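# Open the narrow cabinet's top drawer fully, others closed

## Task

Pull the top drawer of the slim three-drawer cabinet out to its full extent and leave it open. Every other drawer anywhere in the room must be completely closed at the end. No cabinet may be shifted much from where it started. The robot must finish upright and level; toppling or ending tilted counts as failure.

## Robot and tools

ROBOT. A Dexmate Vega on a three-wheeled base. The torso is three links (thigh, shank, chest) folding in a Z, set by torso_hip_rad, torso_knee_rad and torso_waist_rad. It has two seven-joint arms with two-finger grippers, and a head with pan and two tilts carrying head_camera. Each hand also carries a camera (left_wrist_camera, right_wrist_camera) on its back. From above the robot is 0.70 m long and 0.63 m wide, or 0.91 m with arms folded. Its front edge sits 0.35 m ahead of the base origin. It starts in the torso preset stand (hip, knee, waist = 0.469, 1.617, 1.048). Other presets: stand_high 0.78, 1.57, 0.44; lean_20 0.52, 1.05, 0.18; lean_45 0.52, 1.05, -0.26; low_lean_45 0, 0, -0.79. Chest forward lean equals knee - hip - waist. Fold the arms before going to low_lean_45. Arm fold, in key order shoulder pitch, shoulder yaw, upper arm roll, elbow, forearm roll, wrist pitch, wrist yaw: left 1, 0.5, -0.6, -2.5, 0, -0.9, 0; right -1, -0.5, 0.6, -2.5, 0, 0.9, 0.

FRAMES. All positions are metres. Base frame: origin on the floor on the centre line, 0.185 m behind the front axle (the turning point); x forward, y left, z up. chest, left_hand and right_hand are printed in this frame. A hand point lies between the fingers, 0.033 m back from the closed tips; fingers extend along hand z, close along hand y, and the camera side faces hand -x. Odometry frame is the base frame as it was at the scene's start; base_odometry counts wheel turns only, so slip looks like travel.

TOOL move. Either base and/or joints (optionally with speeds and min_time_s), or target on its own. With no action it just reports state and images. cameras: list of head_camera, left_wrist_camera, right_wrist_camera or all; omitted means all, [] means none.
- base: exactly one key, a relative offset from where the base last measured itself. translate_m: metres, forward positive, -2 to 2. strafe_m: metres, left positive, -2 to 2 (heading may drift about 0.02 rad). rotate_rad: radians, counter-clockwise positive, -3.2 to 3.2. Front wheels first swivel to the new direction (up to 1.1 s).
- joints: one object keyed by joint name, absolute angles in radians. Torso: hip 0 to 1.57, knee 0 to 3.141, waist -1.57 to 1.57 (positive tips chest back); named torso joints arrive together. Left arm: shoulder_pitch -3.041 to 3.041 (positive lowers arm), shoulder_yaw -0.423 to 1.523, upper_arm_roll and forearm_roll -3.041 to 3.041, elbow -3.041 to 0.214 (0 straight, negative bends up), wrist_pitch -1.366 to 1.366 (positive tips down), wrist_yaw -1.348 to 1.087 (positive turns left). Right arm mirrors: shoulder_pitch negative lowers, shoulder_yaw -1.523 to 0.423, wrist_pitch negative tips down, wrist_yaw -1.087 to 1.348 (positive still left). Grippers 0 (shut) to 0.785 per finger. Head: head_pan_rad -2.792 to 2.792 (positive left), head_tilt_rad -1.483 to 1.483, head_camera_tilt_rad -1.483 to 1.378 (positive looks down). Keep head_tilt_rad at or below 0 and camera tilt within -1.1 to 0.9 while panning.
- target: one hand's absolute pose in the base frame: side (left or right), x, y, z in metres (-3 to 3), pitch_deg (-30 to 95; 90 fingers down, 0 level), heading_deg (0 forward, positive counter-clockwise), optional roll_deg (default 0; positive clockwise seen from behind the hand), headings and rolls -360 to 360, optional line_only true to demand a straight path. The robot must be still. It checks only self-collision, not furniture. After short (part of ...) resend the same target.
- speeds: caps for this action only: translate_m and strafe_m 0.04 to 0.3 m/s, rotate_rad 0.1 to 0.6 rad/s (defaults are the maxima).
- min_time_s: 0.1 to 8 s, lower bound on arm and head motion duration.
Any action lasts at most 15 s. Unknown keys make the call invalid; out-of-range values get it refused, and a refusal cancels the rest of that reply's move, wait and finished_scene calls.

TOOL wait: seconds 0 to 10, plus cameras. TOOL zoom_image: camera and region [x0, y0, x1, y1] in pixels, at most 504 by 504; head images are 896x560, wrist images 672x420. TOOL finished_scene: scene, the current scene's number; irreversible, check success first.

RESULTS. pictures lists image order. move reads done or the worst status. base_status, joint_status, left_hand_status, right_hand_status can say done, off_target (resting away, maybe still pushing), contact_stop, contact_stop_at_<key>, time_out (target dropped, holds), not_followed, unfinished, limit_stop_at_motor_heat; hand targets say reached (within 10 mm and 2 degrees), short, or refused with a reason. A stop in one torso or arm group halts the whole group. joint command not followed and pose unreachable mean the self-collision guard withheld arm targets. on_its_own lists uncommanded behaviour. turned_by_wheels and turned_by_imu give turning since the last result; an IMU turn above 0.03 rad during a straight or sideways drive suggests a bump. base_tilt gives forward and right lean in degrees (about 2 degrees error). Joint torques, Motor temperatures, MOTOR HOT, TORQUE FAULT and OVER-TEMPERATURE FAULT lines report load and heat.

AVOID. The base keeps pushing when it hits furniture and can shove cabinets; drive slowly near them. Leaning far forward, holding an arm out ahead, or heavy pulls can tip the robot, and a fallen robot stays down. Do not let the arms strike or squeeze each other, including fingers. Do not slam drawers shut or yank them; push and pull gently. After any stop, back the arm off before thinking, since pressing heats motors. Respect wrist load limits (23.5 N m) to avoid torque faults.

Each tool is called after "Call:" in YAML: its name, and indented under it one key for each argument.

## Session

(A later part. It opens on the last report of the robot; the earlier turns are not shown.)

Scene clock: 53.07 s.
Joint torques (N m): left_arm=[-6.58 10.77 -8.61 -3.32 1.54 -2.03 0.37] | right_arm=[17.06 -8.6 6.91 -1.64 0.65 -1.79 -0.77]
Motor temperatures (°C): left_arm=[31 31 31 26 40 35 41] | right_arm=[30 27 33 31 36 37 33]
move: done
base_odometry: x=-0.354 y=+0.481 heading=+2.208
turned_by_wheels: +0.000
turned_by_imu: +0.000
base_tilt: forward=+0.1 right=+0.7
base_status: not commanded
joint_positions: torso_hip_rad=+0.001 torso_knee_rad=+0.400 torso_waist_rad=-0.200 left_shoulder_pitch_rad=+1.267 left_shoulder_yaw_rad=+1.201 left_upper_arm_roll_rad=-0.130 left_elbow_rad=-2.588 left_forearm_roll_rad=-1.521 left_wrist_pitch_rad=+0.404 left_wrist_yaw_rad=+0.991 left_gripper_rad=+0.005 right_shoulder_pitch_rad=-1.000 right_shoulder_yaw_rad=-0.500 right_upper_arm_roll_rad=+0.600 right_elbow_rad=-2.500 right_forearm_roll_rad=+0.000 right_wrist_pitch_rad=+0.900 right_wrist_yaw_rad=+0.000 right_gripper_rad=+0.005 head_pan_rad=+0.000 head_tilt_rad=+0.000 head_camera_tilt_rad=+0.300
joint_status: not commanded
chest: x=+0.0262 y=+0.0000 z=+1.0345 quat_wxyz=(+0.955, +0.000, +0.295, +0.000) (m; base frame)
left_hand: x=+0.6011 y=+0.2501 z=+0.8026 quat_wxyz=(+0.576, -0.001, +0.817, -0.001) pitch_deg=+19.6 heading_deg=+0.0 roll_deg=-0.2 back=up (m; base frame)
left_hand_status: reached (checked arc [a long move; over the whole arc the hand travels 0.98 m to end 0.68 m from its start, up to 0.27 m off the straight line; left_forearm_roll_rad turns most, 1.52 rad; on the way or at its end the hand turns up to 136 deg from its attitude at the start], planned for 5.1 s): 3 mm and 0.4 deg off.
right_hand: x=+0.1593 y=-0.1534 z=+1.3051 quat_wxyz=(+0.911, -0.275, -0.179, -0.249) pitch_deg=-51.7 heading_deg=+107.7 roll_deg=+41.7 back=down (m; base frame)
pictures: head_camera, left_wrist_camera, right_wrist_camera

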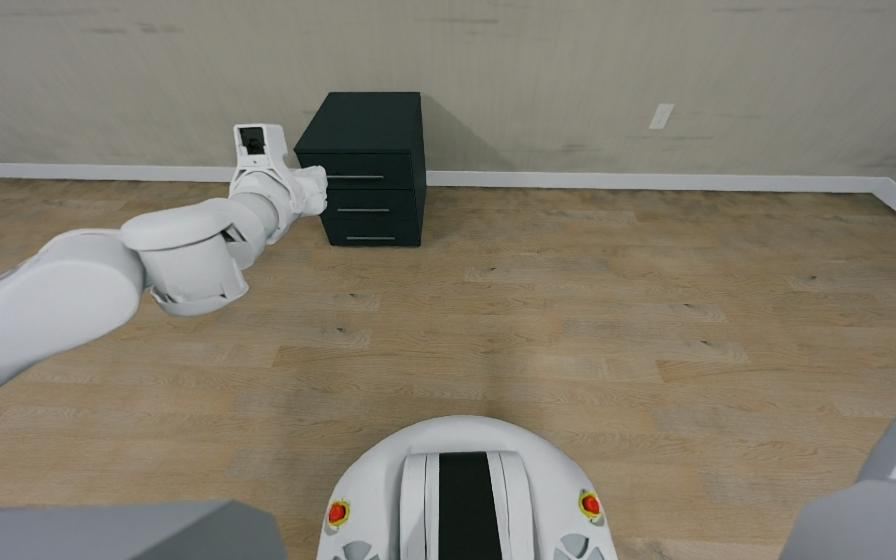

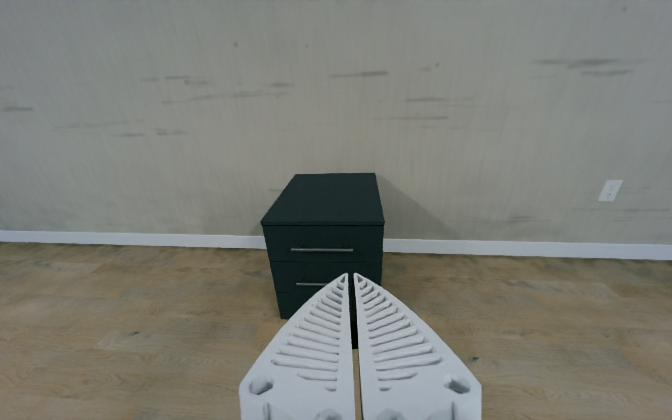

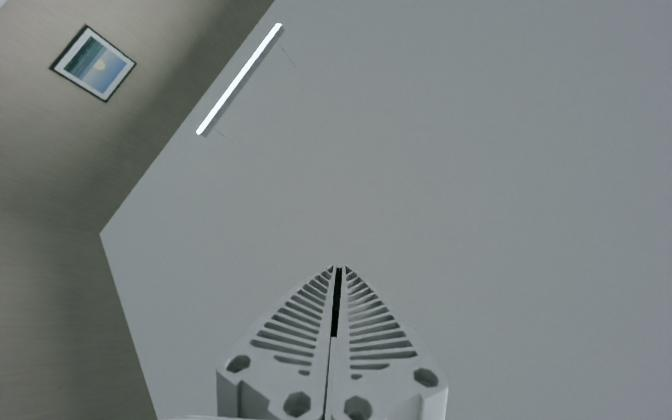

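Call:
move:
  target: {"side": "left", "x": 0.6, "y": 0.25, "z": 0.47, "pitch_deg": 30, "heading_deg": 0, "roll_deg": 90}

Scene clock: 58.53 s.
Joint torques (N m): left_arm=[-15.22 -0.11 -7.74 -7.73 0.97 -1.36 -1.43] | right_arm=[18.9 -7.33 7.27 -1.65 0.78 -1.66 -0.54]
Motor temperatures (°C): left_arm=[31 31 31 26 40 35 41] | right_arm=[30 27 33 31 36 37 33]
move: done
base_odometry: x=-0.354 y=+0.481 heading=+2.208
turned_by_wheels: +0.000
turned_by_imu: +0.000
base_tilt: forward=+0.0 right=+0.8
base_status: not commanded
joint_positions: torso_hip_rad=+0.001 torso_knee_rad=+0.400 torso_waist_rad=-0.200 left_shoulder_pitch_rad=+1.322 left_shoulder_yaw_rad=+0.314 left_upper_arm_roll_rad=+0.172 left_elbow_rad=-1.850 left_forearm_roll_rad=-1.829 left_wrist_pitch_rad=-0.242 left_wrist_yaw_rad=+0.394 left_gripper_rad=+0.005 right_shoulder_pitch_rad=-1.000 right_shoulder_yaw_rad=-0.500 right_upper_arm_roll_rad=+0.600 right_elbow_rad=-2.500 right_forearm_roll_rad=+0.000 right_wrist_pitch_rad=+0.900 right_wrist_yaw_rad=+0.000 right_gripper_rad=+0.005 head_pan_rad=+0.000 head_tilt_rad=+0.000 head_camera_tilt_rad=+0.300
joint_status: not commanded
chest: x=+0.0262 y=+0.0000 z=+1.0345 quat_wxyz=(+0.955, +0.000, +0.295, +0.000) (m; base frame)
left_hand: x=+0.5999 y=+0.2498 z=+0.4708 quat_wxyz=(+0.354, -0.611, +0.614, -0.353) pitch_deg=+30.0 heading_deg=+0.0 roll_deg=-89.7 (m; base frame)
left_hand_status: reached (straight line, planned for 3.5 s): 1 mm and 0.3 deg off.
right_hand: x=+0.1593 y=-0.1534 z=+1.3051 quat_wxyz=(+0.911, -0.275, -0.179, -0.249) pitch_deg=-51.7 heading_deg=+107.7 roll_deg=+41.7 back=down (m; base frame)
pictures: head_camera, left_wrist_camera, right_wrist_camera

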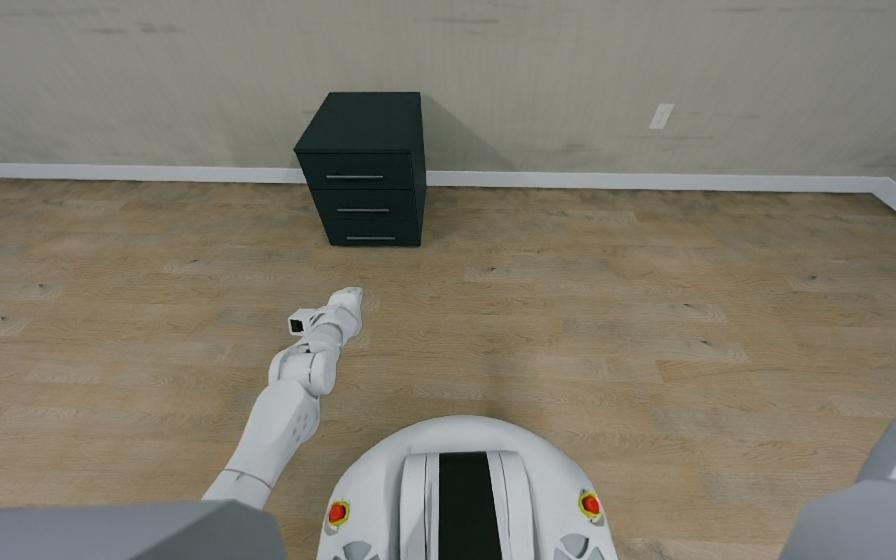

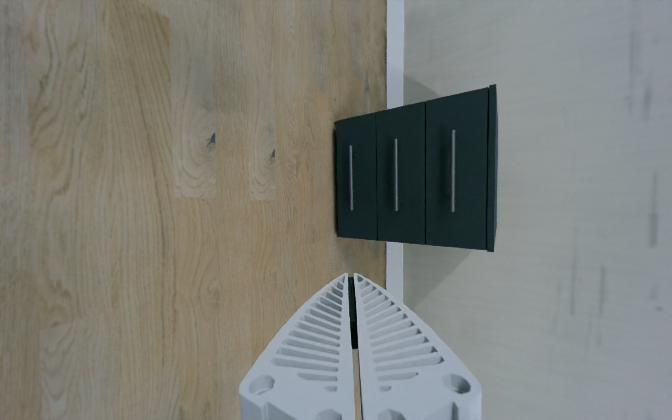

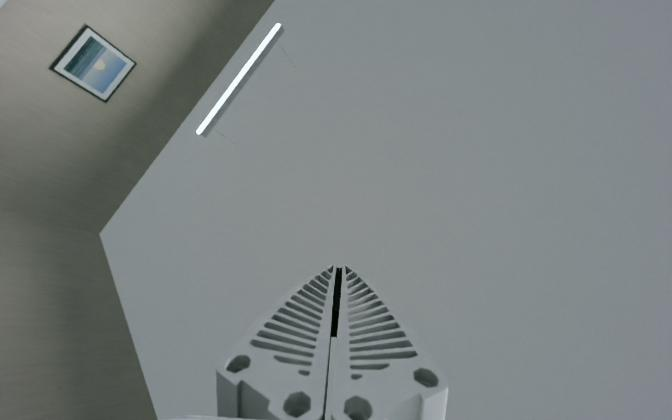

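Call:
move:
  base: {"strafe_m": 0.11}
  joints: {"left_gripper_rad": 0.35}
  cameras: []

Call:
move:
  base: {"translate_m": 0.4}
  speeds: {"translate_m": 0.15}

Scene clock: 61.50 s.
Joint torques (N m): left_arm=[-14.35 -1.28 -6.85 -6.84 0.69 -0.82 -1.3] | right_arm=[18.14 -8.36 6.58 -1.4 0.86 -1.7 -0.83]
Motor temperatures (°C): left_arm=[31 31 31 26 40 35 41] | right_arm=[30 27 33 31 36 37 33]
move: done
base_odometry: x=-0.442 y=+0.416 heading=+2.211
turned_by_wheels: +0.003
turned_by_imu: +0.004
base_tilt: forward=+0.1 right=+0.7
base_status: done
joint_positions: torso_hip_rad=+0.001 torso_knee_rad=+0.400 torso_waist_rad=-0.200 left_shoulder_pitch_rad=+1.321 left_shoulder_yaw_rad=+0.312 left_upper_arm_roll_rad=+0.171 left_elbow_rad=-1.847 left_forearm_roll_rad=-1.832 left_wrist_pitch_rad=-0.242 left_wrist_yaw_rad=+0.391 left_gripper_rad=+0.350 right_shoulder_pitch_rad=-1.000 right_shoulder_yaw_rad=-0.500 right_upper_arm_roll_rad=+0.600 right_elbow_rad=-2.500 right_forearm_roll_rad=+0.000 right_wrist_pitch_rad=+0.900 right_wrist_yaw_rad=+0.000 right_gripper_rad=+0.005 head_pan_rad=+0.000 head_tilt_rad=+0.000 head_camera_tilt_rad=+0.300
joint_status: all done
chest: x=+0.0262 y=+0.0000 z=+1.0345 quat_wxyz=(+0.955, +0.000, +0.295, +0.000) (m; base frame)
left_hand: x=+0.5998 y=+0.2499 z=+0.4697 quat_wxyz=(+0.353, -0.612, +0.613, -0.353) pitch_deg=+30.0 heading_deg=+0.0 roll_deg=-90.0 (m; base frame)
right_hand: x=+0.1593 y=-0.1534 z=+1.3051 quat_wxyz=(+0.911, -0.275, -0.179, -0.249) pitch_deg=-51.7 heading_deg=+107.7 roll_deg=+41.7 back=down (m; base frame)
pictures: none
No camera images: "cameras" was empty.

Scene clock: 65.77 s.
Joint torques (N m): left_arm=[-13.72 -0.84 -7.06 -6.57 0.8 0.51 -1.42] | right_arm=[18.11 -7.25 6.81 -1.51 0.92 -1.01 -0.74]
Motor temperatures (°C): left_arm=[31 31 31 26 40 35 41] | right_arm=[30 27 33 31 36 37 33]
move: done
base_odometry: x=-0.681 y=+0.737 heading=+2.210
turned_by_wheels: -0.001
turned_by_imu: -0.002
base_tilt: forward=+0.1 right=+0.7
base_status: done
joint_positions: torso_hip_rad=+0.001 torso_knee_rad=+0.400 torso_waist_rad=-0.200 left_shoulder_pitch_rad=+1.321 left_shoulder_yaw_rad=+0.312 left_upper_arm_roll_rad=+0.171 left_elbow_rad=-1.847 left_forearm_roll_rad=-1.832 left_wrist_pitch_rad=-0.242 left_wrist_yaw_rad=+0.391 left_gripper_rad=+0.350 right_shoulder_pitch_rad=-1.000 right_shoulder_yaw_rad=-0.500 right_upper_arm_roll_rad=+0.600 right_elbow_rad=-2.500 right_forearm_roll_rad=+0.000 right_wrist_pitch_rad=+0.900 right_wrist_yaw_rad=+0.000 right_gripper_rad=+0.005 head_pan_rad=+0.000 head_tilt_rad=+0.000 head_camera_tilt_rad=+0.300
joint_status: not commanded
chest: x=+0.0263 y=+0.0000 z=+1.0345 quat_wxyz=(+0.955, +0.000, +0.295, +0.000) (m; base frame)
left_hand: x=+0.5998 y=+0.2499 z=+0.4697 quat_wxyz=(+0.353, -0.612, +0.613, -0.353) pitch_deg=+30.0 heading_deg=+0.0 roll_deg=-90.0 (m; base frame)
right_hand: x=+0.1594 y=-0.1534 z=+1.3051 quat_wxyz=(+0.911, -0.275, -0.179, -0.249) pitch_deg=-51.7 heading_deg=+107.7 roll_deg=+41.7 back=down (m; base frame)
pictures: head_camera, left_wrist_camera, right_wrist_camera

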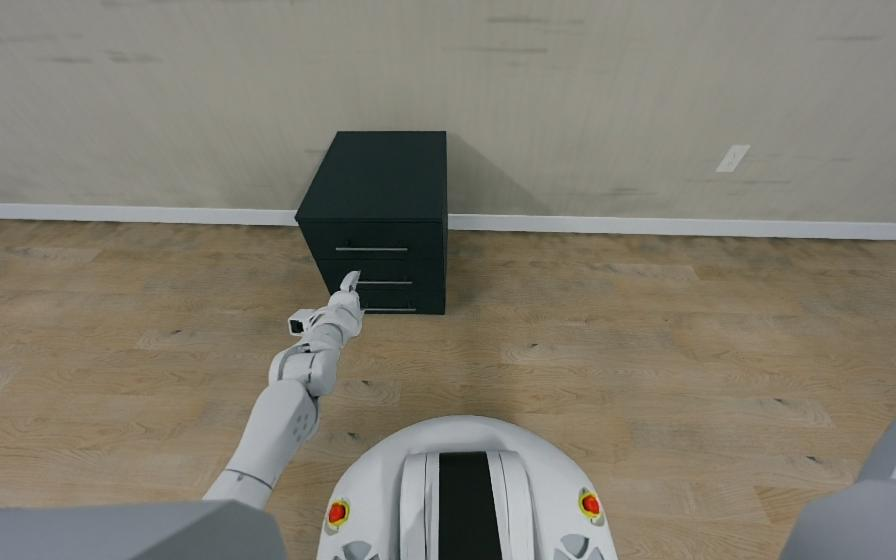

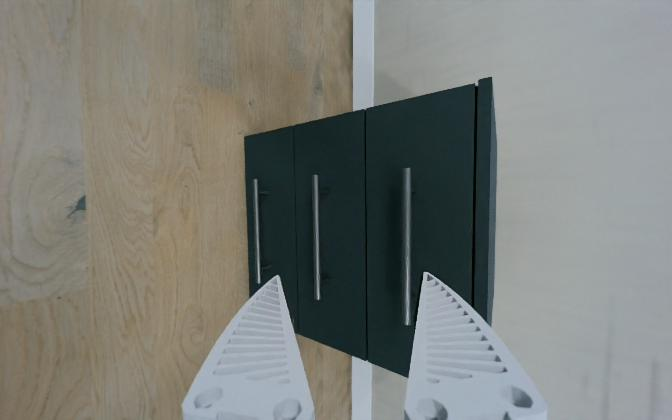

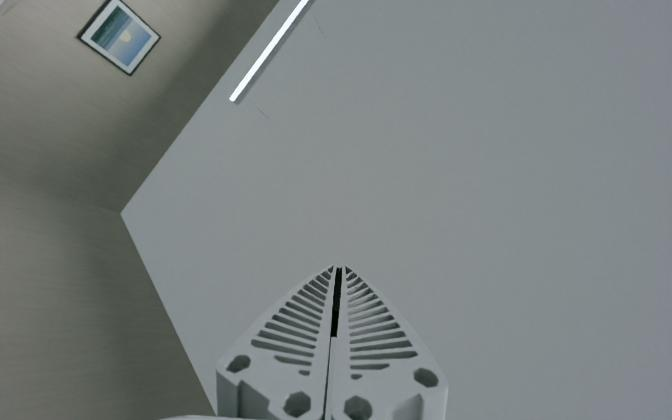

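Call:
zoom_image:
  camera: "left_wrist_camera"
  region: [240, 70, 500, 330]

Scaled by 1.938 from the camera's 672x420 image, which has a finer 960x600 frame.

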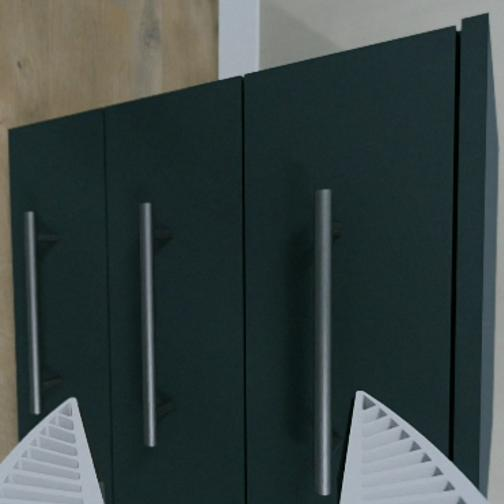

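Call:
move:
  target: {"side": "left", "x": 0.56, "y": 0.245, "z": 0.44, "pitch_deg": 20, "heading_deg": 0, "roll_deg": 90}
  cameras: ["left_wrist_camera"]

Call:
move:
  base: {"translate_m": 0.12}
  joints: {"left_gripper_rad": 0.22}
  speeds: {"translate_m": 0.1}

Scene clock: 70.50 s.
Joint torques (N m): left_arm=[-1.95 -1.28 -1.19 -6.31 1.12 0.63 -1.4] | right_arm=[19.03 -7.99 7.64 -0.56 0.83 -1.39 -1.01]
Motor temperatures (°C): left_arm=[31 31 31 26 40 35 41] | right_arm=[30 27 33 31 36 37 33]
move: done
base_odometry: x=-0.681 y=+0.737 heading=+2.210
turned_by_wheels: +0.000
turned_by_imu: +0.000
base_tilt: forward=+0.0 right=+0.8
base_status: not commanded
joint_positions: torso_hip_rad=+0.001 torso_knee_rad=+0.400 torso_waist_rad=-0.200 left_shoulder_pitch_rad=+1.416 left_shoulder_yaw_rad=+0.267 left_upper_arm_roll_rad=+0.194 left_elbow_rad=-1.654 left_forearm_roll_rad=-1.826 left_wrist_pitch_rad=-0.209 left_wrist_yaw_rad=-0.064 left_gripper_rad=+0.350 right_shoulder_pitch_rad=-1.000 right_shoulder_yaw_rad=-0.500 right_upper_arm_roll_rad=+0.600 right_elbow_rad=-2.500 right_forearm_roll_rad=+0.000 right_wrist_pitch_rad=+0.900 right_wrist_yaw_rad=+0.000 right_gripper_rad=+0.005 head_pan_rad=+0.000 head_tilt_rad=+0.000 head_camera_tilt_rad=+0.300
joint_status: not commanded
chest: x=+0.0263 y=+0.0000 z=+1.0345 quat_wxyz=(+0.955, +0.000, +0.295, +0.000) (m; base frame)
left_hand: x=+0.5604 y=+0.2453 z=+0.4401 quat_wxyz=(+0.405, -0.580, +0.580, -0.405) pitch_deg=+20.1 heading_deg=+0.0 roll_deg=-90.0 (m; base frame)
left_hand_status: reached (straight line, planned for 1.8 s): 1 mm and 0.1 deg off.
right_hand: x=+0.1594 y=-0.1534 z=+1.3051 quat_wxyz=(+0.911, -0.275, -0.179, -0.249) pitch_deg=-51.7 heading_deg=+107.7 roll_deg=+41.7 back=down (m; base frame)
pictures: left_wrist_camera

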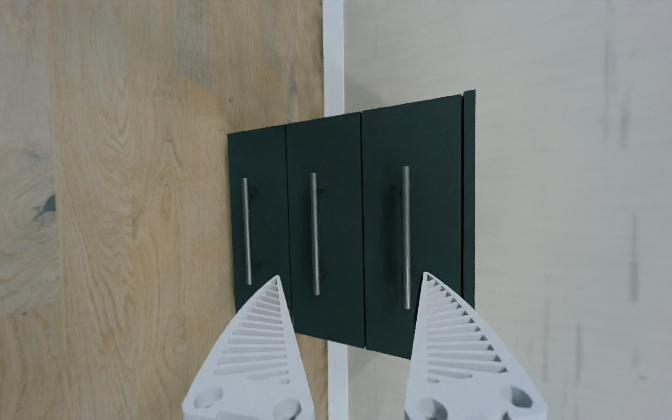

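Scene clock: 72.60 s.
Joint torques (N m): left_arm=[-0.14 -0.67 -0.76 -6.13 1.29 0.3 -1.6] | right_arm=[17.04 -7.71 6.94 -2.25 0.86 -1.5 -0.9]
Motor temperatures (°C): left_arm=[31 31 31 26 40 35 41] | right_arm=[30 27 33 31 36 37 33]
move: done
base_odometry: x=-0.753 y=+0.833 heading=+2.209
turned_by_wheels: -0.001
turned_by_imu: -0.001
base_tilt: forward=+0.1 right=+0.8
base_status: done
joint_positions: torso_hip_rad=+0.001 torso_knee_rad=+0.400 torso_waist_rad=-0.200 left_shoulder_pitch_rad=+1.417 left_shoulder_yaw_rad=+0.266 left_upper_arm_roll_rad=+0.194 left_elbow_rad=-1.652 left_forearm_roll_rad=-1.826 left_wrist_pitch_rad=-0.209 left_wrist_yaw_rad=-0.067 left_gripper_rad=+0.220 right_shoulder_pitch_rad=-1.000 right_shoulder_yaw_rad=-0.500 right_upper_arm_roll_rad=+0.600 right_elbow_rad=-2.500 right_forearm_roll_rad=+0.000 right_wrist_pitch_rad=+0.900 right_wrist_yaw_rad=+0.000 right_gripper_rad=+0.005 head_pan_rad=+0.000 head_tilt_rad=+0.000 head_camera_tilt_rad=+0.300
joint_status: all done
chest: x=+0.0263 y=+0.0000 z=+1.0345 quat_wxyz=(+0.955, +0.000, +0.295, +0.000) (m; base frame)
left_hand: x=+0.5600 y=+0.2452 z=+0.4400 quat_wxyz=(+0.406, -0.579, +0.579, -0.405) pitch_deg=+20.0 heading_deg=+0.0 roll_deg=-90.0 (m; base frame)
right_hand: x=+0.1594 y=-0.1534 z=+1.3051 quat_wxyz=(+0.911, -0.275, -0.179, -0.249) pitch_deg=-51.7 heading_deg=+107.7 roll_deg=+41.7 back=down (m; base frame)
pictures: head_camera, left_wrist_camera, right_wrist_camera

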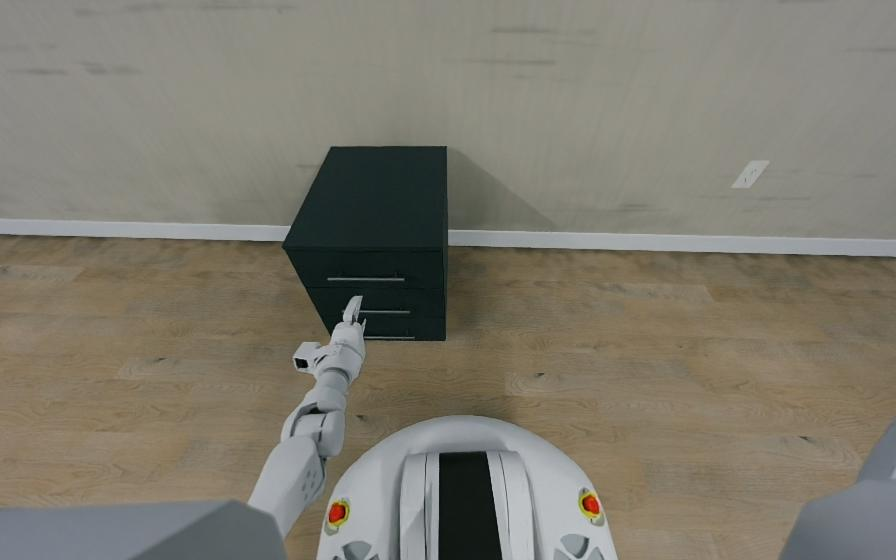

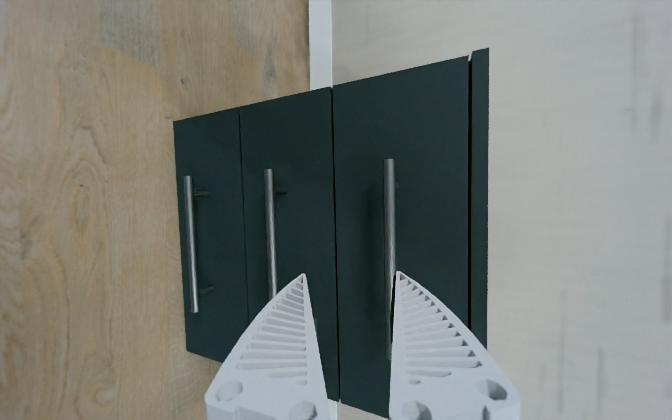

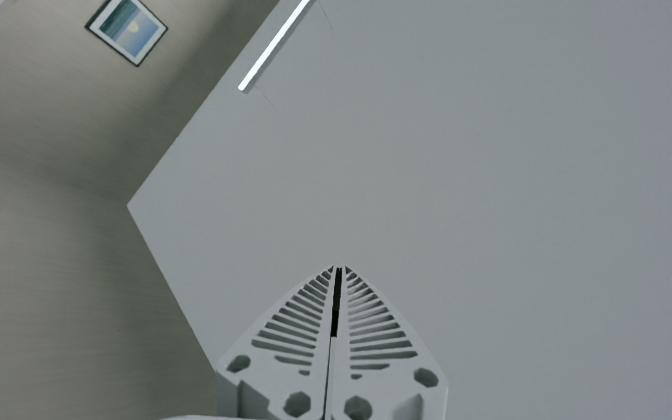

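Call:
move:
  base: {"translate_m": 0.08}
  speeds: {"translate_m": 0.08}
  cameras: ["left_wrist_camera"]

Call:
zoom_image:
  camera: "left_wrist_camera"
  region: [200, 100, 500, 420]

Scene clock: 75.00 s.
Joint torques (N m): left_arm=[-2.99 -0.75 -0.77 -5.74 0.81 -0.22 -1.53] | right_arm=[18.62 -7.44 7.38 -1.31 0.96 -1.86 -0.7]
Motor temperatures (°C): left_arm=[31 31 31 26 40 35 41] | right_arm=[30 27 33 31 36 37 33]
move: done
base_odometry: x=-0.801 y=+0.897 heading=+2.208
turned_by_wheels: -0.001
turned_by_imu: -0.001
base_tilt: forward=+0.1 right=+0.8
base_status: done
joint_positions: torso_hip_rad=+0.001 torso_knee_rad=+0.400 torso_waist_rad=-0.200 left_shoulder_pitch_rad=+1.417 left_shoulder_yaw_rad=+0.266 left_upper_arm_roll_rad=+0.194 left_elbow_rad=-1.652 left_forearm_roll_rad=-1.826 left_wrist_pitch_rad=-0.209 left_wrist_yaw_rad=-0.068 left_gripper_rad=+0.220 right_shoulder_pitch_rad=-1.000 right_shoulder_yaw_rad=-0.500 right_upper_arm_roll_rad=+0.600 right_elbow_rad=-2.500 right_forearm_roll_rad=+0.000 right_wrist_pitch_rad=+0.900 right_wrist_yaw_rad=+0.000 right_gripper_rad=+0.005 head_pan_rad=+0.000 head_tilt_rad=+0.000 head_camera_tilt_rad=+0.300
joint_status: not commanded
chest: x=+0.0263 y=+0.0000 z=+1.0345 quat_wxyz=(+0.955, +0.000, +0.295, +0.000) (m; base frame)
left_hand: x=+0.5600 y=+0.2452 z=+0.4399 quat_wxyz=(+0.406, -0.579, +0.579, -0.405) pitch_deg=+20.0 heading_deg=+0.0 roll_deg=-90.0 (m; base frame)
right_hand: x=+0.1594 y=-0.1534 z=+1.3051 quat_wxyz=(+0.911, -0.275, -0.179, -0.249) pitch_deg=-51.7 heading_deg=+107.7 roll_deg=+41.7 back=down (m; base frame)
pictures: left_wrist_camera

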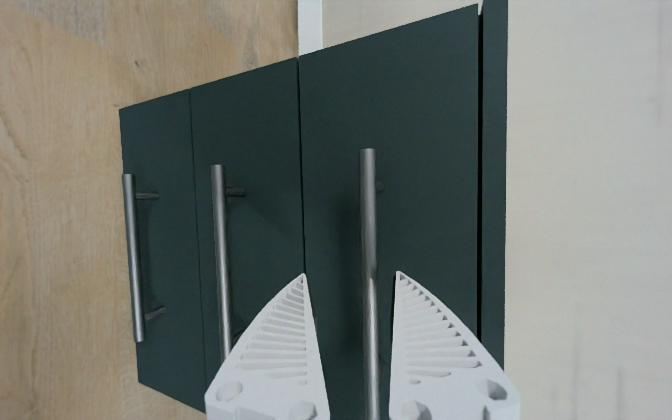

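Scaled by 1.575 from the camera's 672x420 image, which has a finer 960x600 frame.

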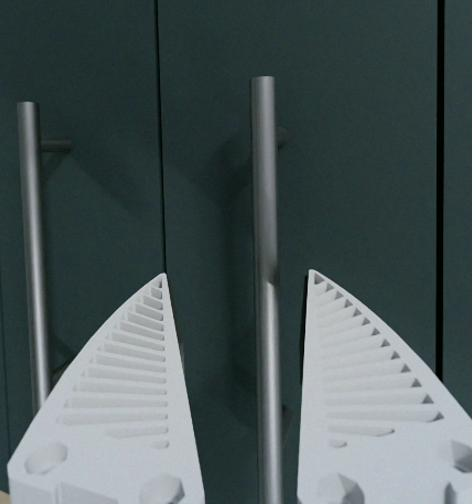

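Call:
move:
  target: {"side": "left", "x": 0.6, "y": 0.235, "z": 0.44, "pitch_deg": 20, "heading_deg": 0, "roll_deg": 90, "line_only": true}
  cameras: ["left_wrist_camera", "head_camera"]

Call:
zoom_image:
  camera: "left_wrist_camera"
  region: [200, 100, 500, 420]

Call:
zoom_image:
  camera: "head_camera"
  region: [260, 220, 460, 400]

Scene clock: 77.97 s.
Joint torques (N m): left_arm=[-21.11 -1.17 -0.69 -7.16 1.37 0.57 -1.22] | right_arm=[18.65 -7.16 6.62 -1.74 0.77 -1.48 -0.99]
Motor temperatures (°C): left_arm=[31 31 31 26 40 35 41] | right_arm=[30 27 33 31 36 37 33]
move: done
base_odometry: x=-0.800 y=+0.897 heading=+2.209
turned_by_wheels: +0.000
turned_by_imu: +0.000
base_tilt: forward=+0.0 right=+0.8
base_status: not commanded
joint_positions: torso_hip_rad=+0.001 torso_knee_rad=+0.400 torso_waist_rad=-0.200 left_shoulder_pitch_rad=+1.304 left_shoulder_yaw_rad=+0.241 left_upper_arm_roll_rad=+0.219 left_elbow_rad=-1.569 left_forearm_roll_rad=-1.817 left_wrist_pitch_rad=-0.212 left_wrist_yaw_rad=-0.038 left_gripper_rad=+0.220 right_shoulder_pitch_rad=-1.000 right_shoulder_yaw_rad=-0.500 right_upper_arm_roll_rad=+0.600 right_elbow_rad=-2.500 right_forearm_roll_rad=+0.000 right_wrist_pitch_rad=+0.900 right_wrist_yaw_rad=+0.000 right_gripper_rad=+0.005 head_pan_rad=+0.000 head_tilt_rad=+0.000 head_camera_tilt_rad=+0.300
joint_status: not commanded
chest: x=+0.0262 y=+0.0000 z=+1.0345 quat_wxyz=(+0.955, +0.000, +0.295, +0.000) (m; base frame)
left_hand: x=+0.5984 y=+0.2356 z=+0.4396 quat_wxyz=(+0.406, -0.579, +0.579, -0.405) pitch_deg=+20.0 heading_deg=+0.0 roll_deg=-90.0 (m; base frame)
left_hand_status: reached (straight line, planned for 0.7 s): 2 mm and 0.0 deg off.
right_hand: x=+0.1593 y=-0.1534 z=+1.3051 quat_wxyz=(+0.911, -0.275, -0.179, -0.249) pitch_deg=-51.7 heading_deg=+107.7 roll_deg=+41.7 back=down (m; base frame)
pictures: head_camera, left_wrist_camera

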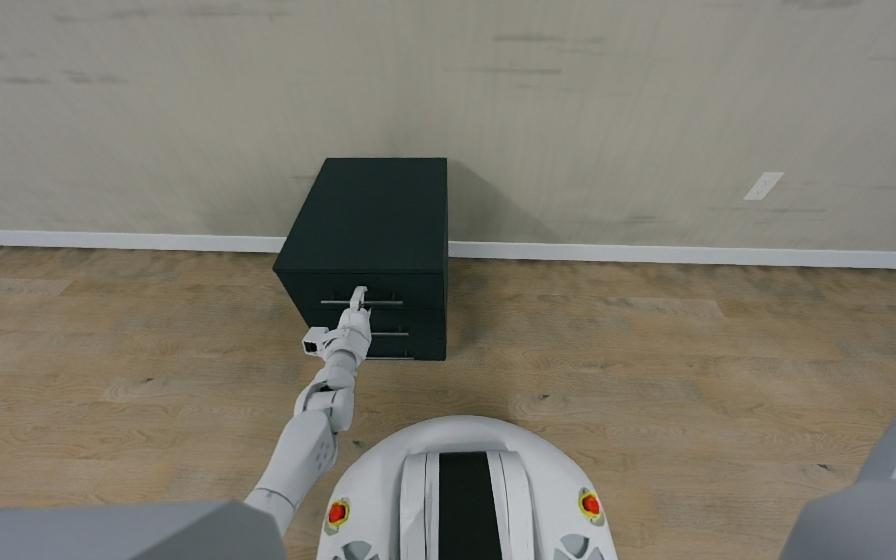

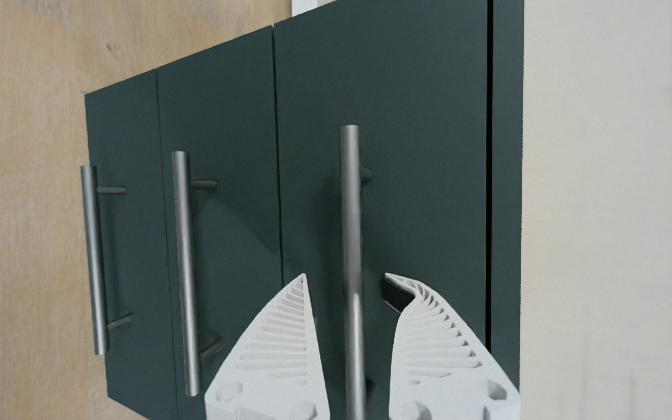

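Scaled by 1.575 from the camera's 672x420 image, which has a finer 960x600 frame.

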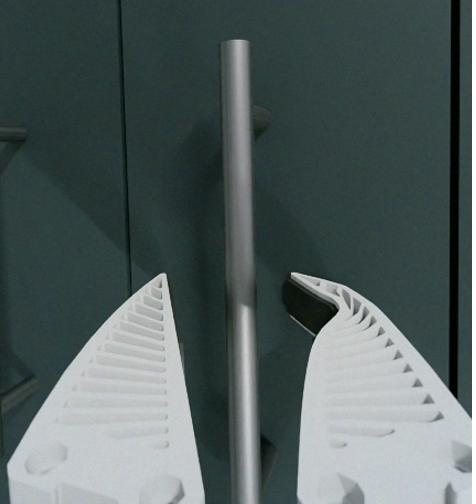

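Scaled by 2.520 from the camera's 896x560 image, which has a finer 960x600 frame.

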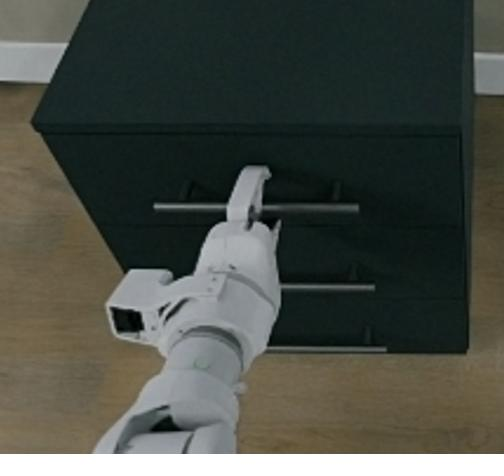

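Call:
move:
  target: {"side": "left", "x": 0.59, "y": 0.235, "z": 0.44, "pitch_deg": 20, "heading_deg": 0, "roll_deg": 90, "line_only": true}
  cameras: ["left_wrist_camera"]

Call:
move:
  joints: {"left_gripper_rad": 0.0}
  cameras: ["left_wrist_camera"]

Call:
zoom_image:
  camera: "left_wrist_camera"
  region: [200, 100, 500, 420]

Scene clock: 79.30 s.
Joint torques (N m): left_arm=[-13.81 3.72 -6.88 -10.83 1.73 -0.22 -2.87] | right_arm=[18.58 -8.17 6.93 -1.23 0.92 -1.92 -0.82]
Motor temperatures (°C): left_arm=[31 31 31 26 40 35 41] | right_arm=[30 27 33 31 36 37 33]
move: done
base_odometry: x=-0.800 y=+0.897 heading=+2.209
turned_by_wheels: +0.000
turned_by_imu: +0.000
base_tilt: forward=+0.1 right=+0.8
base_status: not commanded
joint_positions: torso_hip_rad=+0.001 torso_knee_rad=+0.400 torso_waist_rad=-0.200 left_shoulder_pitch_rad=+1.325 left_shoulder_yaw_rad=+0.242 left_upper_arm_roll_rad=+0.218 left_elbow_rad=-1.586 left_forearm_roll_rad=-1.816 left_wrist_pitch_rad=-0.216 left_wrist_yaw_rad=-0.041 left_gripper_rad=+0.220 right_shoulder_pitch_rad=-1.000 right_shoulder_yaw_rad=-0.500 right_upper_arm_roll_rad=+0.600 right_elbow_rad=-2.500 right_forearm_roll_rad=+0.000 right_wrist_pitch_rad=+0.900 right_wrist_yaw_rad=+0.000 right_gripper_rad=+0.005 head_pan_rad=+0.000 head_tilt_rad=+0.000 head_camera_tilt_rad=+0.300
joint_status: not commanded
chest: x=+0.0262 y=+0.0000 z=+1.0345 quat_wxyz=(+0.955, +0.000, +0.295, +0.000) (m; base frame)
left_hand: x=+0.5909 y=+0.2349 z=+0.4393 quat_wxyz=(+0.405, -0.580, +0.579, -0.405) pitch_deg=+20.1 heading_deg=+0.0 roll_deg=+90.0 (m; base frame)
left_hand_status: reached (straight line, planned for 0.3 s): 1 mm and 0.1 deg off.
right_hand: x=+0.1593 y=-0.1534 z=+1.3051 quat_wxyz=(+0.911, -0.275, -0.179, -0.249) pitch_deg=-51.7 heading_deg=+107.7 roll_deg=+41.7 back=down (m; base frame)
pictures: left_wrist_camera

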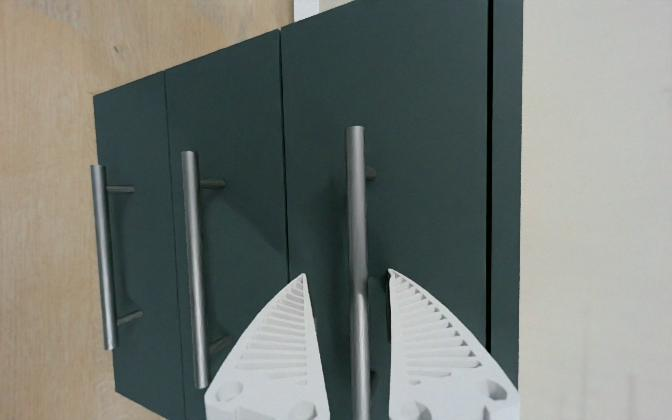

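Scene clock: 80.03 s.
Joint torques (N m): left_arm=[2.9 5.46 -5.13 -5.19 1 -0.71 -0.77] | right_arm=[18.29 -7.86 6.7 -0.74 0.83 -0.99 -0.91]
Motor temperatures (°C): left_arm=[31 31 31 26 40 35 41] | right_arm=[30 27 33 31 36 37 33]
move: done
base_odometry: x=-0.801 y=+0.897 heading=+2.208
turned_by_wheels: +0.000
turned_by_imu: +0.000
base_tilt: forward=+0.0 right=+0.8
base_status: not commanded
joint_positions: torso_hip_rad=+0.001 torso_knee_rad=+0.400 torso_waist_rad=-0.200 left_shoulder_pitch_rad=+1.328 left_shoulder_yaw_rad=+0.243 left_upper_arm_roll_rad=+0.218 left_elbow_rad=-1.589 left_forearm_roll_rad=-1.815 left_wrist_pitch_rad=-0.216 left_wrist_yaw_rad=-0.043 left_gripper_rad=+0.000 right_shoulder_pitch_rad=-1.000 right_shoulder_yaw_rad=-0.500 right_upper_arm_roll_rad=+0.600 right_elbow_rad=-2.500 right_forearm_roll_rad=+0.000 right_wrist_pitch_rad=+0.900 right_wrist_yaw_rad=+0.000 right_gripper_rad=+0.005 head_pan_rad=+0.000 head_tilt_rad=+0.000 head_camera_tilt_rad=+0.300
joint_status: all done
chest: x=+0.0262 y=+0.0000 z=+1.0345 quat_wxyz=(+0.955, +0.000, +0.295, +0.000) (m; base frame)
left_hand: x=+0.5904 y=+0.2348 z=+0.4403 quat_wxyz=(+0.406, -0.579, +0.579, -0.406) pitch_deg=+20.0 heading_deg=+0.0 roll_deg=+90.0 (m; base frame)
right_hand: x=+0.1593 y=-0.1534 z=+1.3051 quat_wxyz=(+0.911, -0.275, -0.179, -0.249) pitch_deg=-51.7 heading_deg=+107.7 roll_deg=+41.7 back=down (m; base frame)
pictures: left_wrist_camera

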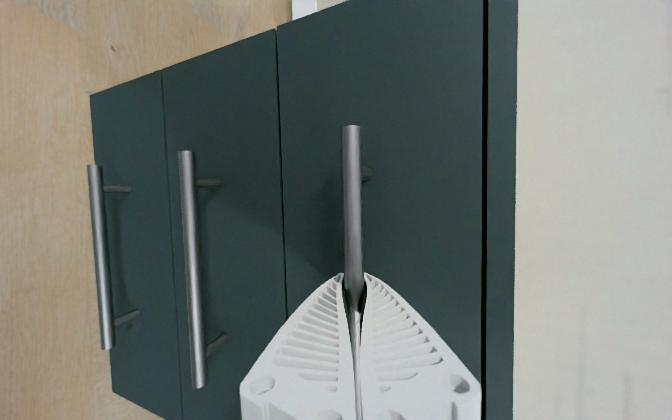

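Scaled by 1.575 from the camera's 672x420 image, which has a finer 960x600 frame.

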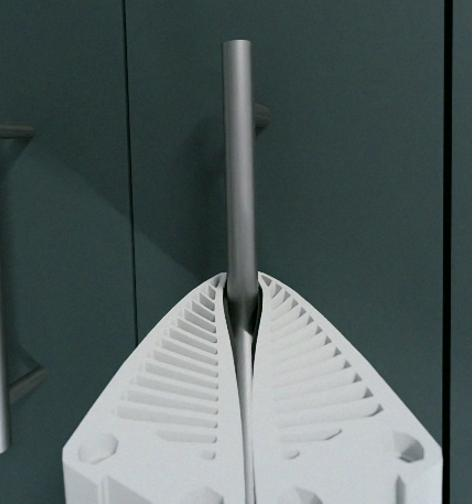

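Call:
move:
  base: {"translate_m": -0.06}
  speeds: {"translate_m": 0.05}
  cameras: ["head_camera", "left_wrist_camera"]

Scene clock: 81.93 s.
Joint torques (N m): left_arm=[-2.72 2.58 -3.22 -4.29 0.94 1.56 -0.5] | right_arm=[17.66 -8.92 7.03 -1.18 0.95 -1.12 -0.83]
Motor temperatures (°C): left_arm=[31 31 31 26 40 35 41] | right_arm=[30 27 33 31 36 37 33]
move: done
base_odometry: x=-0.765 y=+0.849 heading=+2.208
turned_by_wheels: +0.000
turned_by_imu: +0.000
base_tilt: forward=+0.0 right=+0.8
base_status: done
joint_positions: torso_hip_rad=+0.001 torso_knee_rad=+0.400 torso_waist_rad=-0.200 left_shoulder_pitch_rad=+1.329 left_shoulder_yaw_rad=+0.243 left_upper_arm_roll_rad=+0.218 left_elbow_rad=-1.590 left_forearm_roll_rad=-1.815 left_wrist_pitch_rad=-0.216 left_wrist_yaw_rad=-0.043 left_gripper_rad=+0.000 right_shoulder_pitch_rad=-1.000 right_shoulder_yaw_rad=-0.500 right_upper_arm_roll_rad=+0.600 right_elbow_rad=-2.500 right_forearm_roll_rad=+0.000 right_wrist_pitch_rad=+0.900 right_wrist_yaw_rad=+0.000 right_gripper_rad=+0.005 head_pan_rad=+0.000 head_tilt_rad=+0.000 head_camera_tilt_rad=+0.300
joint_status: not commanded
chest: x=+0.0262 y=+0.0000 z=+1.0345 quat_wxyz=(+0.955, +0.000, +0.295, +0.000) (m; base frame)
left_hand: x=+0.5902 y=+0.2351 z=+0.4402 quat_wxyz=(+0.406, -0.579, +0.579, -0.406) pitch_deg=+20.0 heading_deg=+0.0 roll_deg=-90.0 (m; base frame)
right_hand: x=+0.1593 y=-0.1534 z=+1.3051 quat_wxyz=(+0.911, -0.275, -0.179, -0.249) pitch_deg=-51.7 heading_deg=+107.7 roll_deg=+41.7 back=down (m; base frame)
pictures: head_camera, left_wrist_camera

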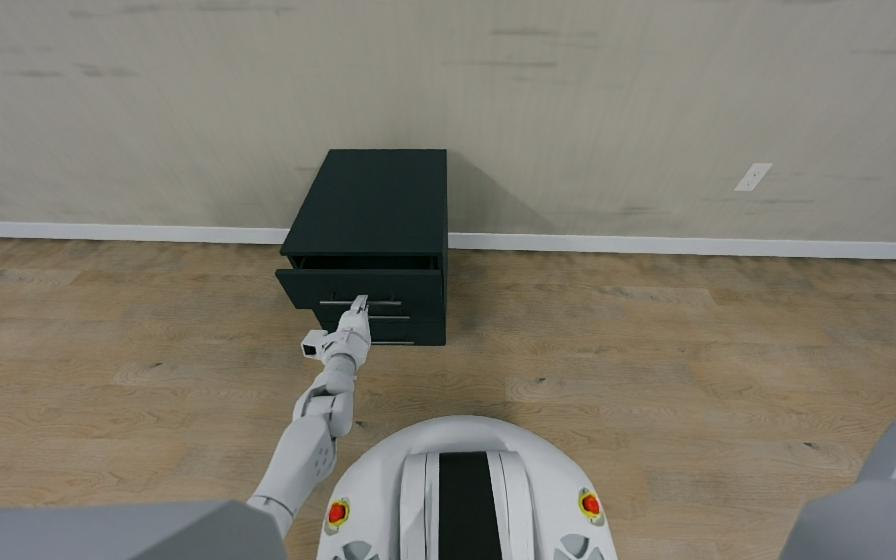

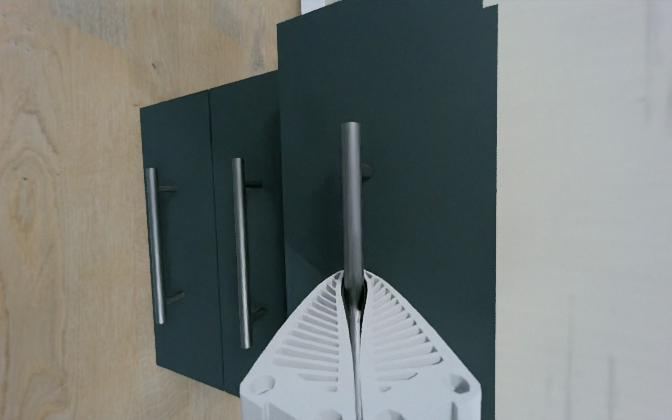

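Call:
move:
  base: {"translate_m": -0.2}
  speeds: {"translate_m": 0.08}
  cameras: ["head_camera", "left_wrist_camera"]

Scene clock: 85.50 s.
Joint torques (N m): left_arm=[-3.06 0.32 1.8 -6.57 0.48 3.52 -0.35] | right_arm=[18.02 -7.81 6.53 -0.91 0.94 -1.11 -0.89]
Motor temperatures (°C): left_arm=[31 31 31 26 40 35 41] | right_arm=[30 27 33 31 36 37 33]
move: done
base_odometry: x=-0.646 y=+0.688 heading=+2.208
turned_by_wheels: +0.000
turned_by_imu: +0.000
base_tilt: forward=+0.0 right=+0.7
base_status: done
joint_positions: torso_hip_rad=+0.001 torso_knee_rad=+0.400 torso_waist_rad=-0.200 left_shoulder_pitch_rad=+1.329 left_shoulder_yaw_rad=+0.243 left_upper_arm_roll_rad=+0.217 left_elbow_rad=-1.590 left_forearm_roll_rad=-1.815 left_wrist_pitch_rad=-0.217 left_wrist_yaw_rad=-0.043 left_gripper_rad=+0.000 right_shoulder_pitch_rad=-1.000 right_shoulder_yaw_rad=-0.500 right_upper_arm_roll_rad=+0.600 right_elbow_rad=-2.500 right_forearm_roll_rad=+0.000 right_wrist_pitch_rad=+0.900 right_wrist_yaw_rad=+0.000 right_gripper_rad=+0.005 head_pan_rad=+0.000 head_tilt_rad=+0.000 head_camera_tilt_rad=+0.300
joint_status: not commanded
chest: x=+0.0262 y=+0.0000 z=+1.0345 quat_wxyz=(+0.955, +0.000, +0.295, +0.000) (m; base frame)
left_hand: x=+0.5902 y=+0.2357 z=+0.4403 quat_wxyz=(+0.406, -0.579, +0.579, -0.405) pitch_deg=+20.0 heading_deg=+0.1 roll_deg=-90.0 (m; base frame)
right_hand: x=+0.1593 y=-0.1534 z=+1.3051 quat_wxyz=(+0.911, -0.275, -0.179, -0.249) pitch_deg=-51.7 heading_deg=+107.7 roll_deg=+41.7 back=down (m; base frame)
pictures: head_camera, left_wrist_camera

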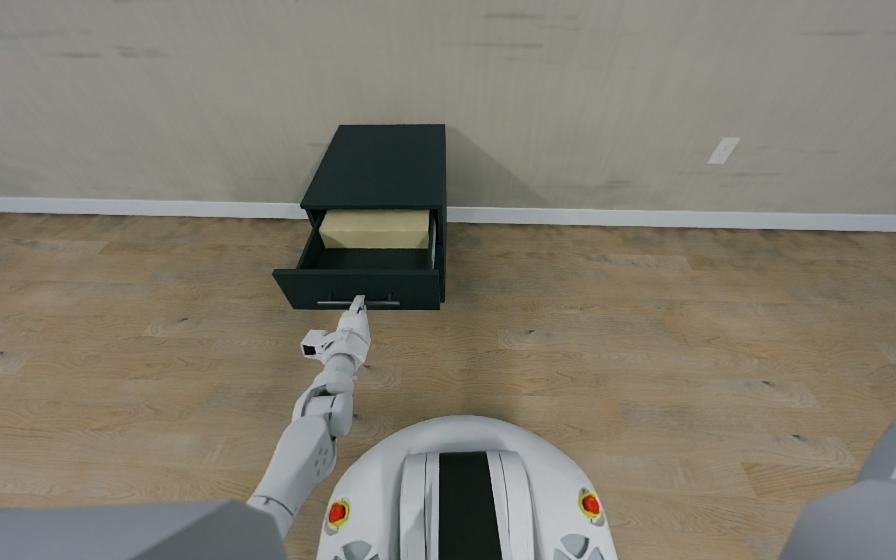

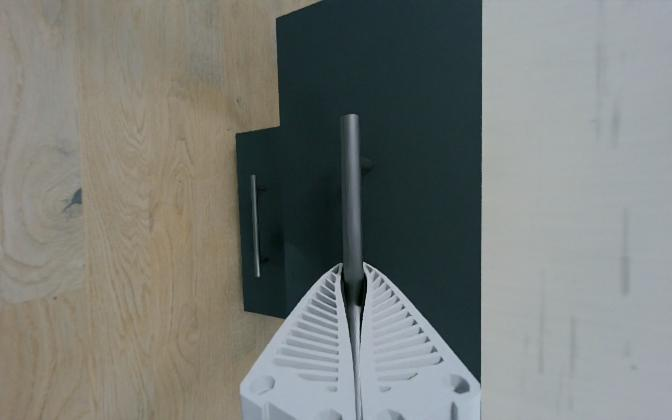

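Call:
move:
  base: {"translate_m": -0.08}
  speeds: {"translate_m": 0.05}
  cameras: ["head_camera", "left_wrist_camera"]

Scene clock: 87.97 s.
Joint torques (N m): left_arm=[-2.95 0.8 3.16 -5.45 0.65 3.19 -0.43] | right_arm=[17.43 -8.32 6.83 -1.58 0.98 -1.87 -0.74]
Motor temperatures (°C): left_arm=[31 31 31 26 40 35 41] | right_arm=[30 27 33 31 36 37 33]
move: done
base_odometry: x=-0.598 y=+0.624 heading=+2.207
turned_by_wheels: -0.001
turned_by_imu: -0.001
base_tilt: forward=+0.0 right=+0.8
base_status: done
joint_positions: torso_hip_rad=+0.001 torso_knee_rad=+0.400 torso_waist_rad=-0.200 left_shoulder_pitch_rad=+1.329 left_shoulder_yaw_rad=+0.243 left_upper_arm_roll_rad=+0.217 left_elbow_rad=-1.590 left_forearm_roll_rad=-1.815 left_wrist_pitch_rad=-0.217 left_wrist_yaw_rad=-0.043 left_gripper_rad=+0.000 right_shoulder_pitch_rad=-1.000 right_shoulder_yaw_rad=-0.500 right_upper_arm_roll_rad=+0.600 right_elbow_rad=-2.500 right_forearm_roll_rad=+0.000 right_wrist_pitch_rad=+0.900 right_wrist_yaw_rad=+0.000 right_gripper_rad=+0.005 head_pan_rad=+0.000 head_tilt_rad=+0.000 head_camera_tilt_rad=+0.300
joint_status: not commanded
chest: x=+0.0262 y=+0.0000 z=+1.0345 quat_wxyz=(+0.955, +0.000, +0.295, +0.000) (m; base frame)
left_hand: x=+0.5902 y=+0.2357 z=+0.4403 quat_wxyz=(+0.406, -0.579, +0.579, -0.405) pitch_deg=+20.0 heading_deg=+0.1 roll_deg=-90.0 (m; base frame)
right_hand: x=+0.1593 y=-0.1534 z=+1.3051 quat_wxyz=(+0.911, -0.275, -0.179, -0.249) pitch_deg=-51.7 heading_deg=+107.7 roll_deg=+41.7 back=down (m; base frame)
pictures: head_camera, left_wrist_camera

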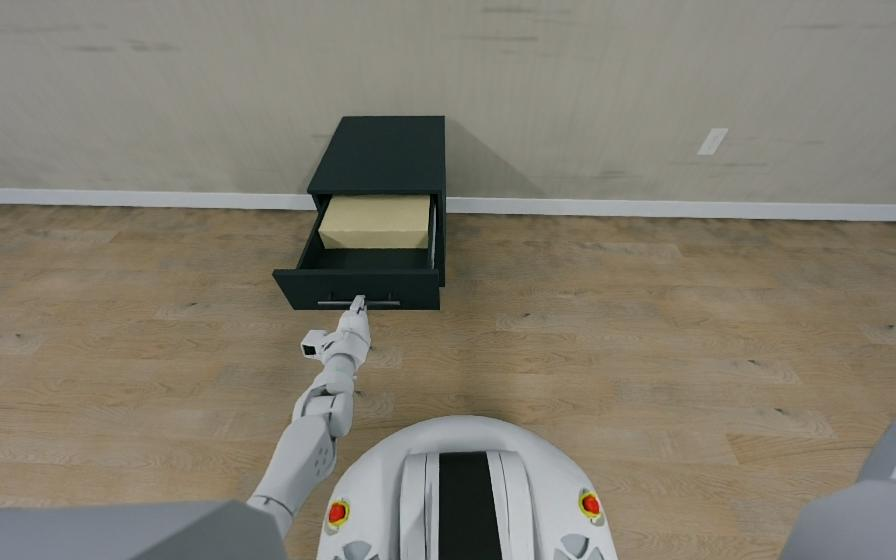

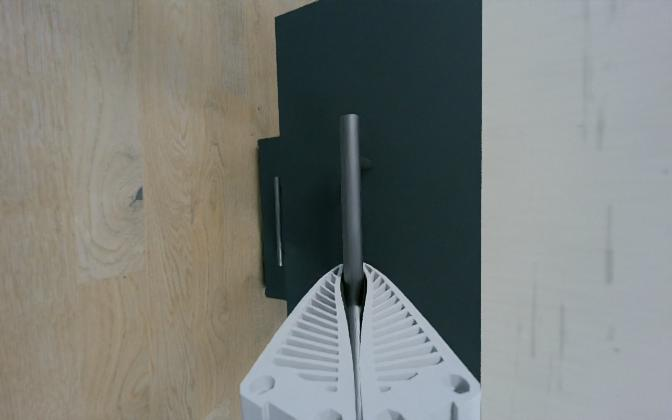

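Call:
move:
  base: {"translate_m": -0.05}
  speeds: {"translate_m": 0.04}
  cameras: ["head_camera", "left_wrist_camera"]

Scene clock: 90.17 s.
Joint torques (N m): left_arm=[-1.07 2.45 1.98 -2.66 0.17 0.34 1.1] | right_arm=[18.33 -6.9 7.31 -1.26 0.91 -1.92 -0.84]
Motor temperatures (°C): left_arm=[31 31 31 26 40 35 41] | right_arm=[30 27 33 31 36 37 33]
move: done
base_odometry: x=-0.569 y=+0.584 heading=+2.206
turned_by_wheels: -0.001
turned_by_imu: -0.001
base_tilt: forward=+0.0 right=+0.8
base_status: done
joint_positions: torso_hip_rad=+0.001 torso_knee_rad=+0.400 torso_waist_rad=-0.200 left_shoulder_pitch_rad=+1.329 left_shoulder_yaw_rad=+0.243 left_upper_arm_roll_rad=+0.217 left_elbow_rad=-1.590 left_forearm_roll_rad=-1.815 left_wrist_pitch_rad=-0.216 left_wrist_yaw_rad=-0.044 left_gripper_rad=+0.000 right_shoulder_pitch_rad=-1.000 right_shoulder_yaw_rad=-0.500 right_upper_arm_roll_rad=+0.600 right_elbow_rad=-2.500 right_forearm_roll_rad=+0.000 right_wrist_pitch_rad=+0.900 right_wrist_yaw_rad=+0.000 right_gripper_rad=+0.005 head_pan_rad=+0.000 head_tilt_rad=+0.000 head_camera_tilt_rad=+0.300
joint_status: not commanded
chest: x=+0.0262 y=+0.0000 z=+1.0345 quat_wxyz=(+0.955, +0.000, +0.295, +0.000) (m; base frame)
left_hand: x=+0.5904 y=+0.2354 z=+0.4408 quat_wxyz=(+0.406, -0.579, +0.579, -0.406) pitch_deg=+19.9 heading_deg=+0.0 roll_deg=-90.0 (m; base frame)
right_hand: x=+0.1592 y=-0.1534 z=+1.3051 quat_wxyz=(+0.911, -0.275, -0.179, -0.249) pitch_deg=-51.7 heading_deg=+107.7 roll_deg=+41.7 back=down (m; base frame)
pictures: head_camera, left_wrist_camera

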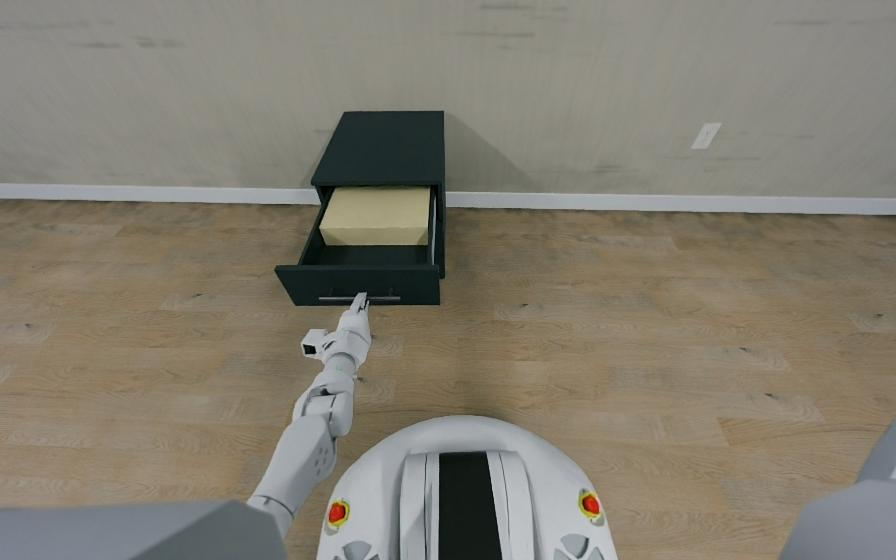

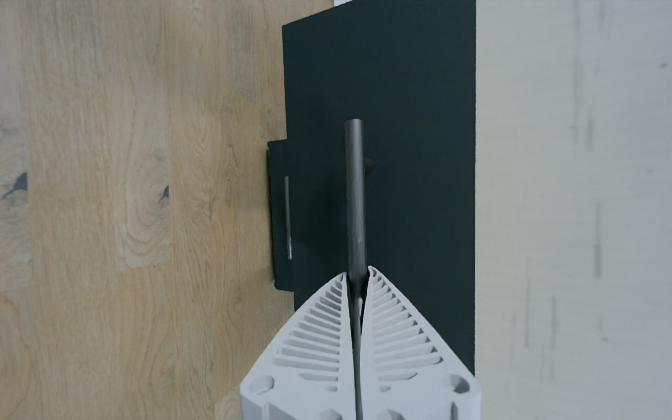

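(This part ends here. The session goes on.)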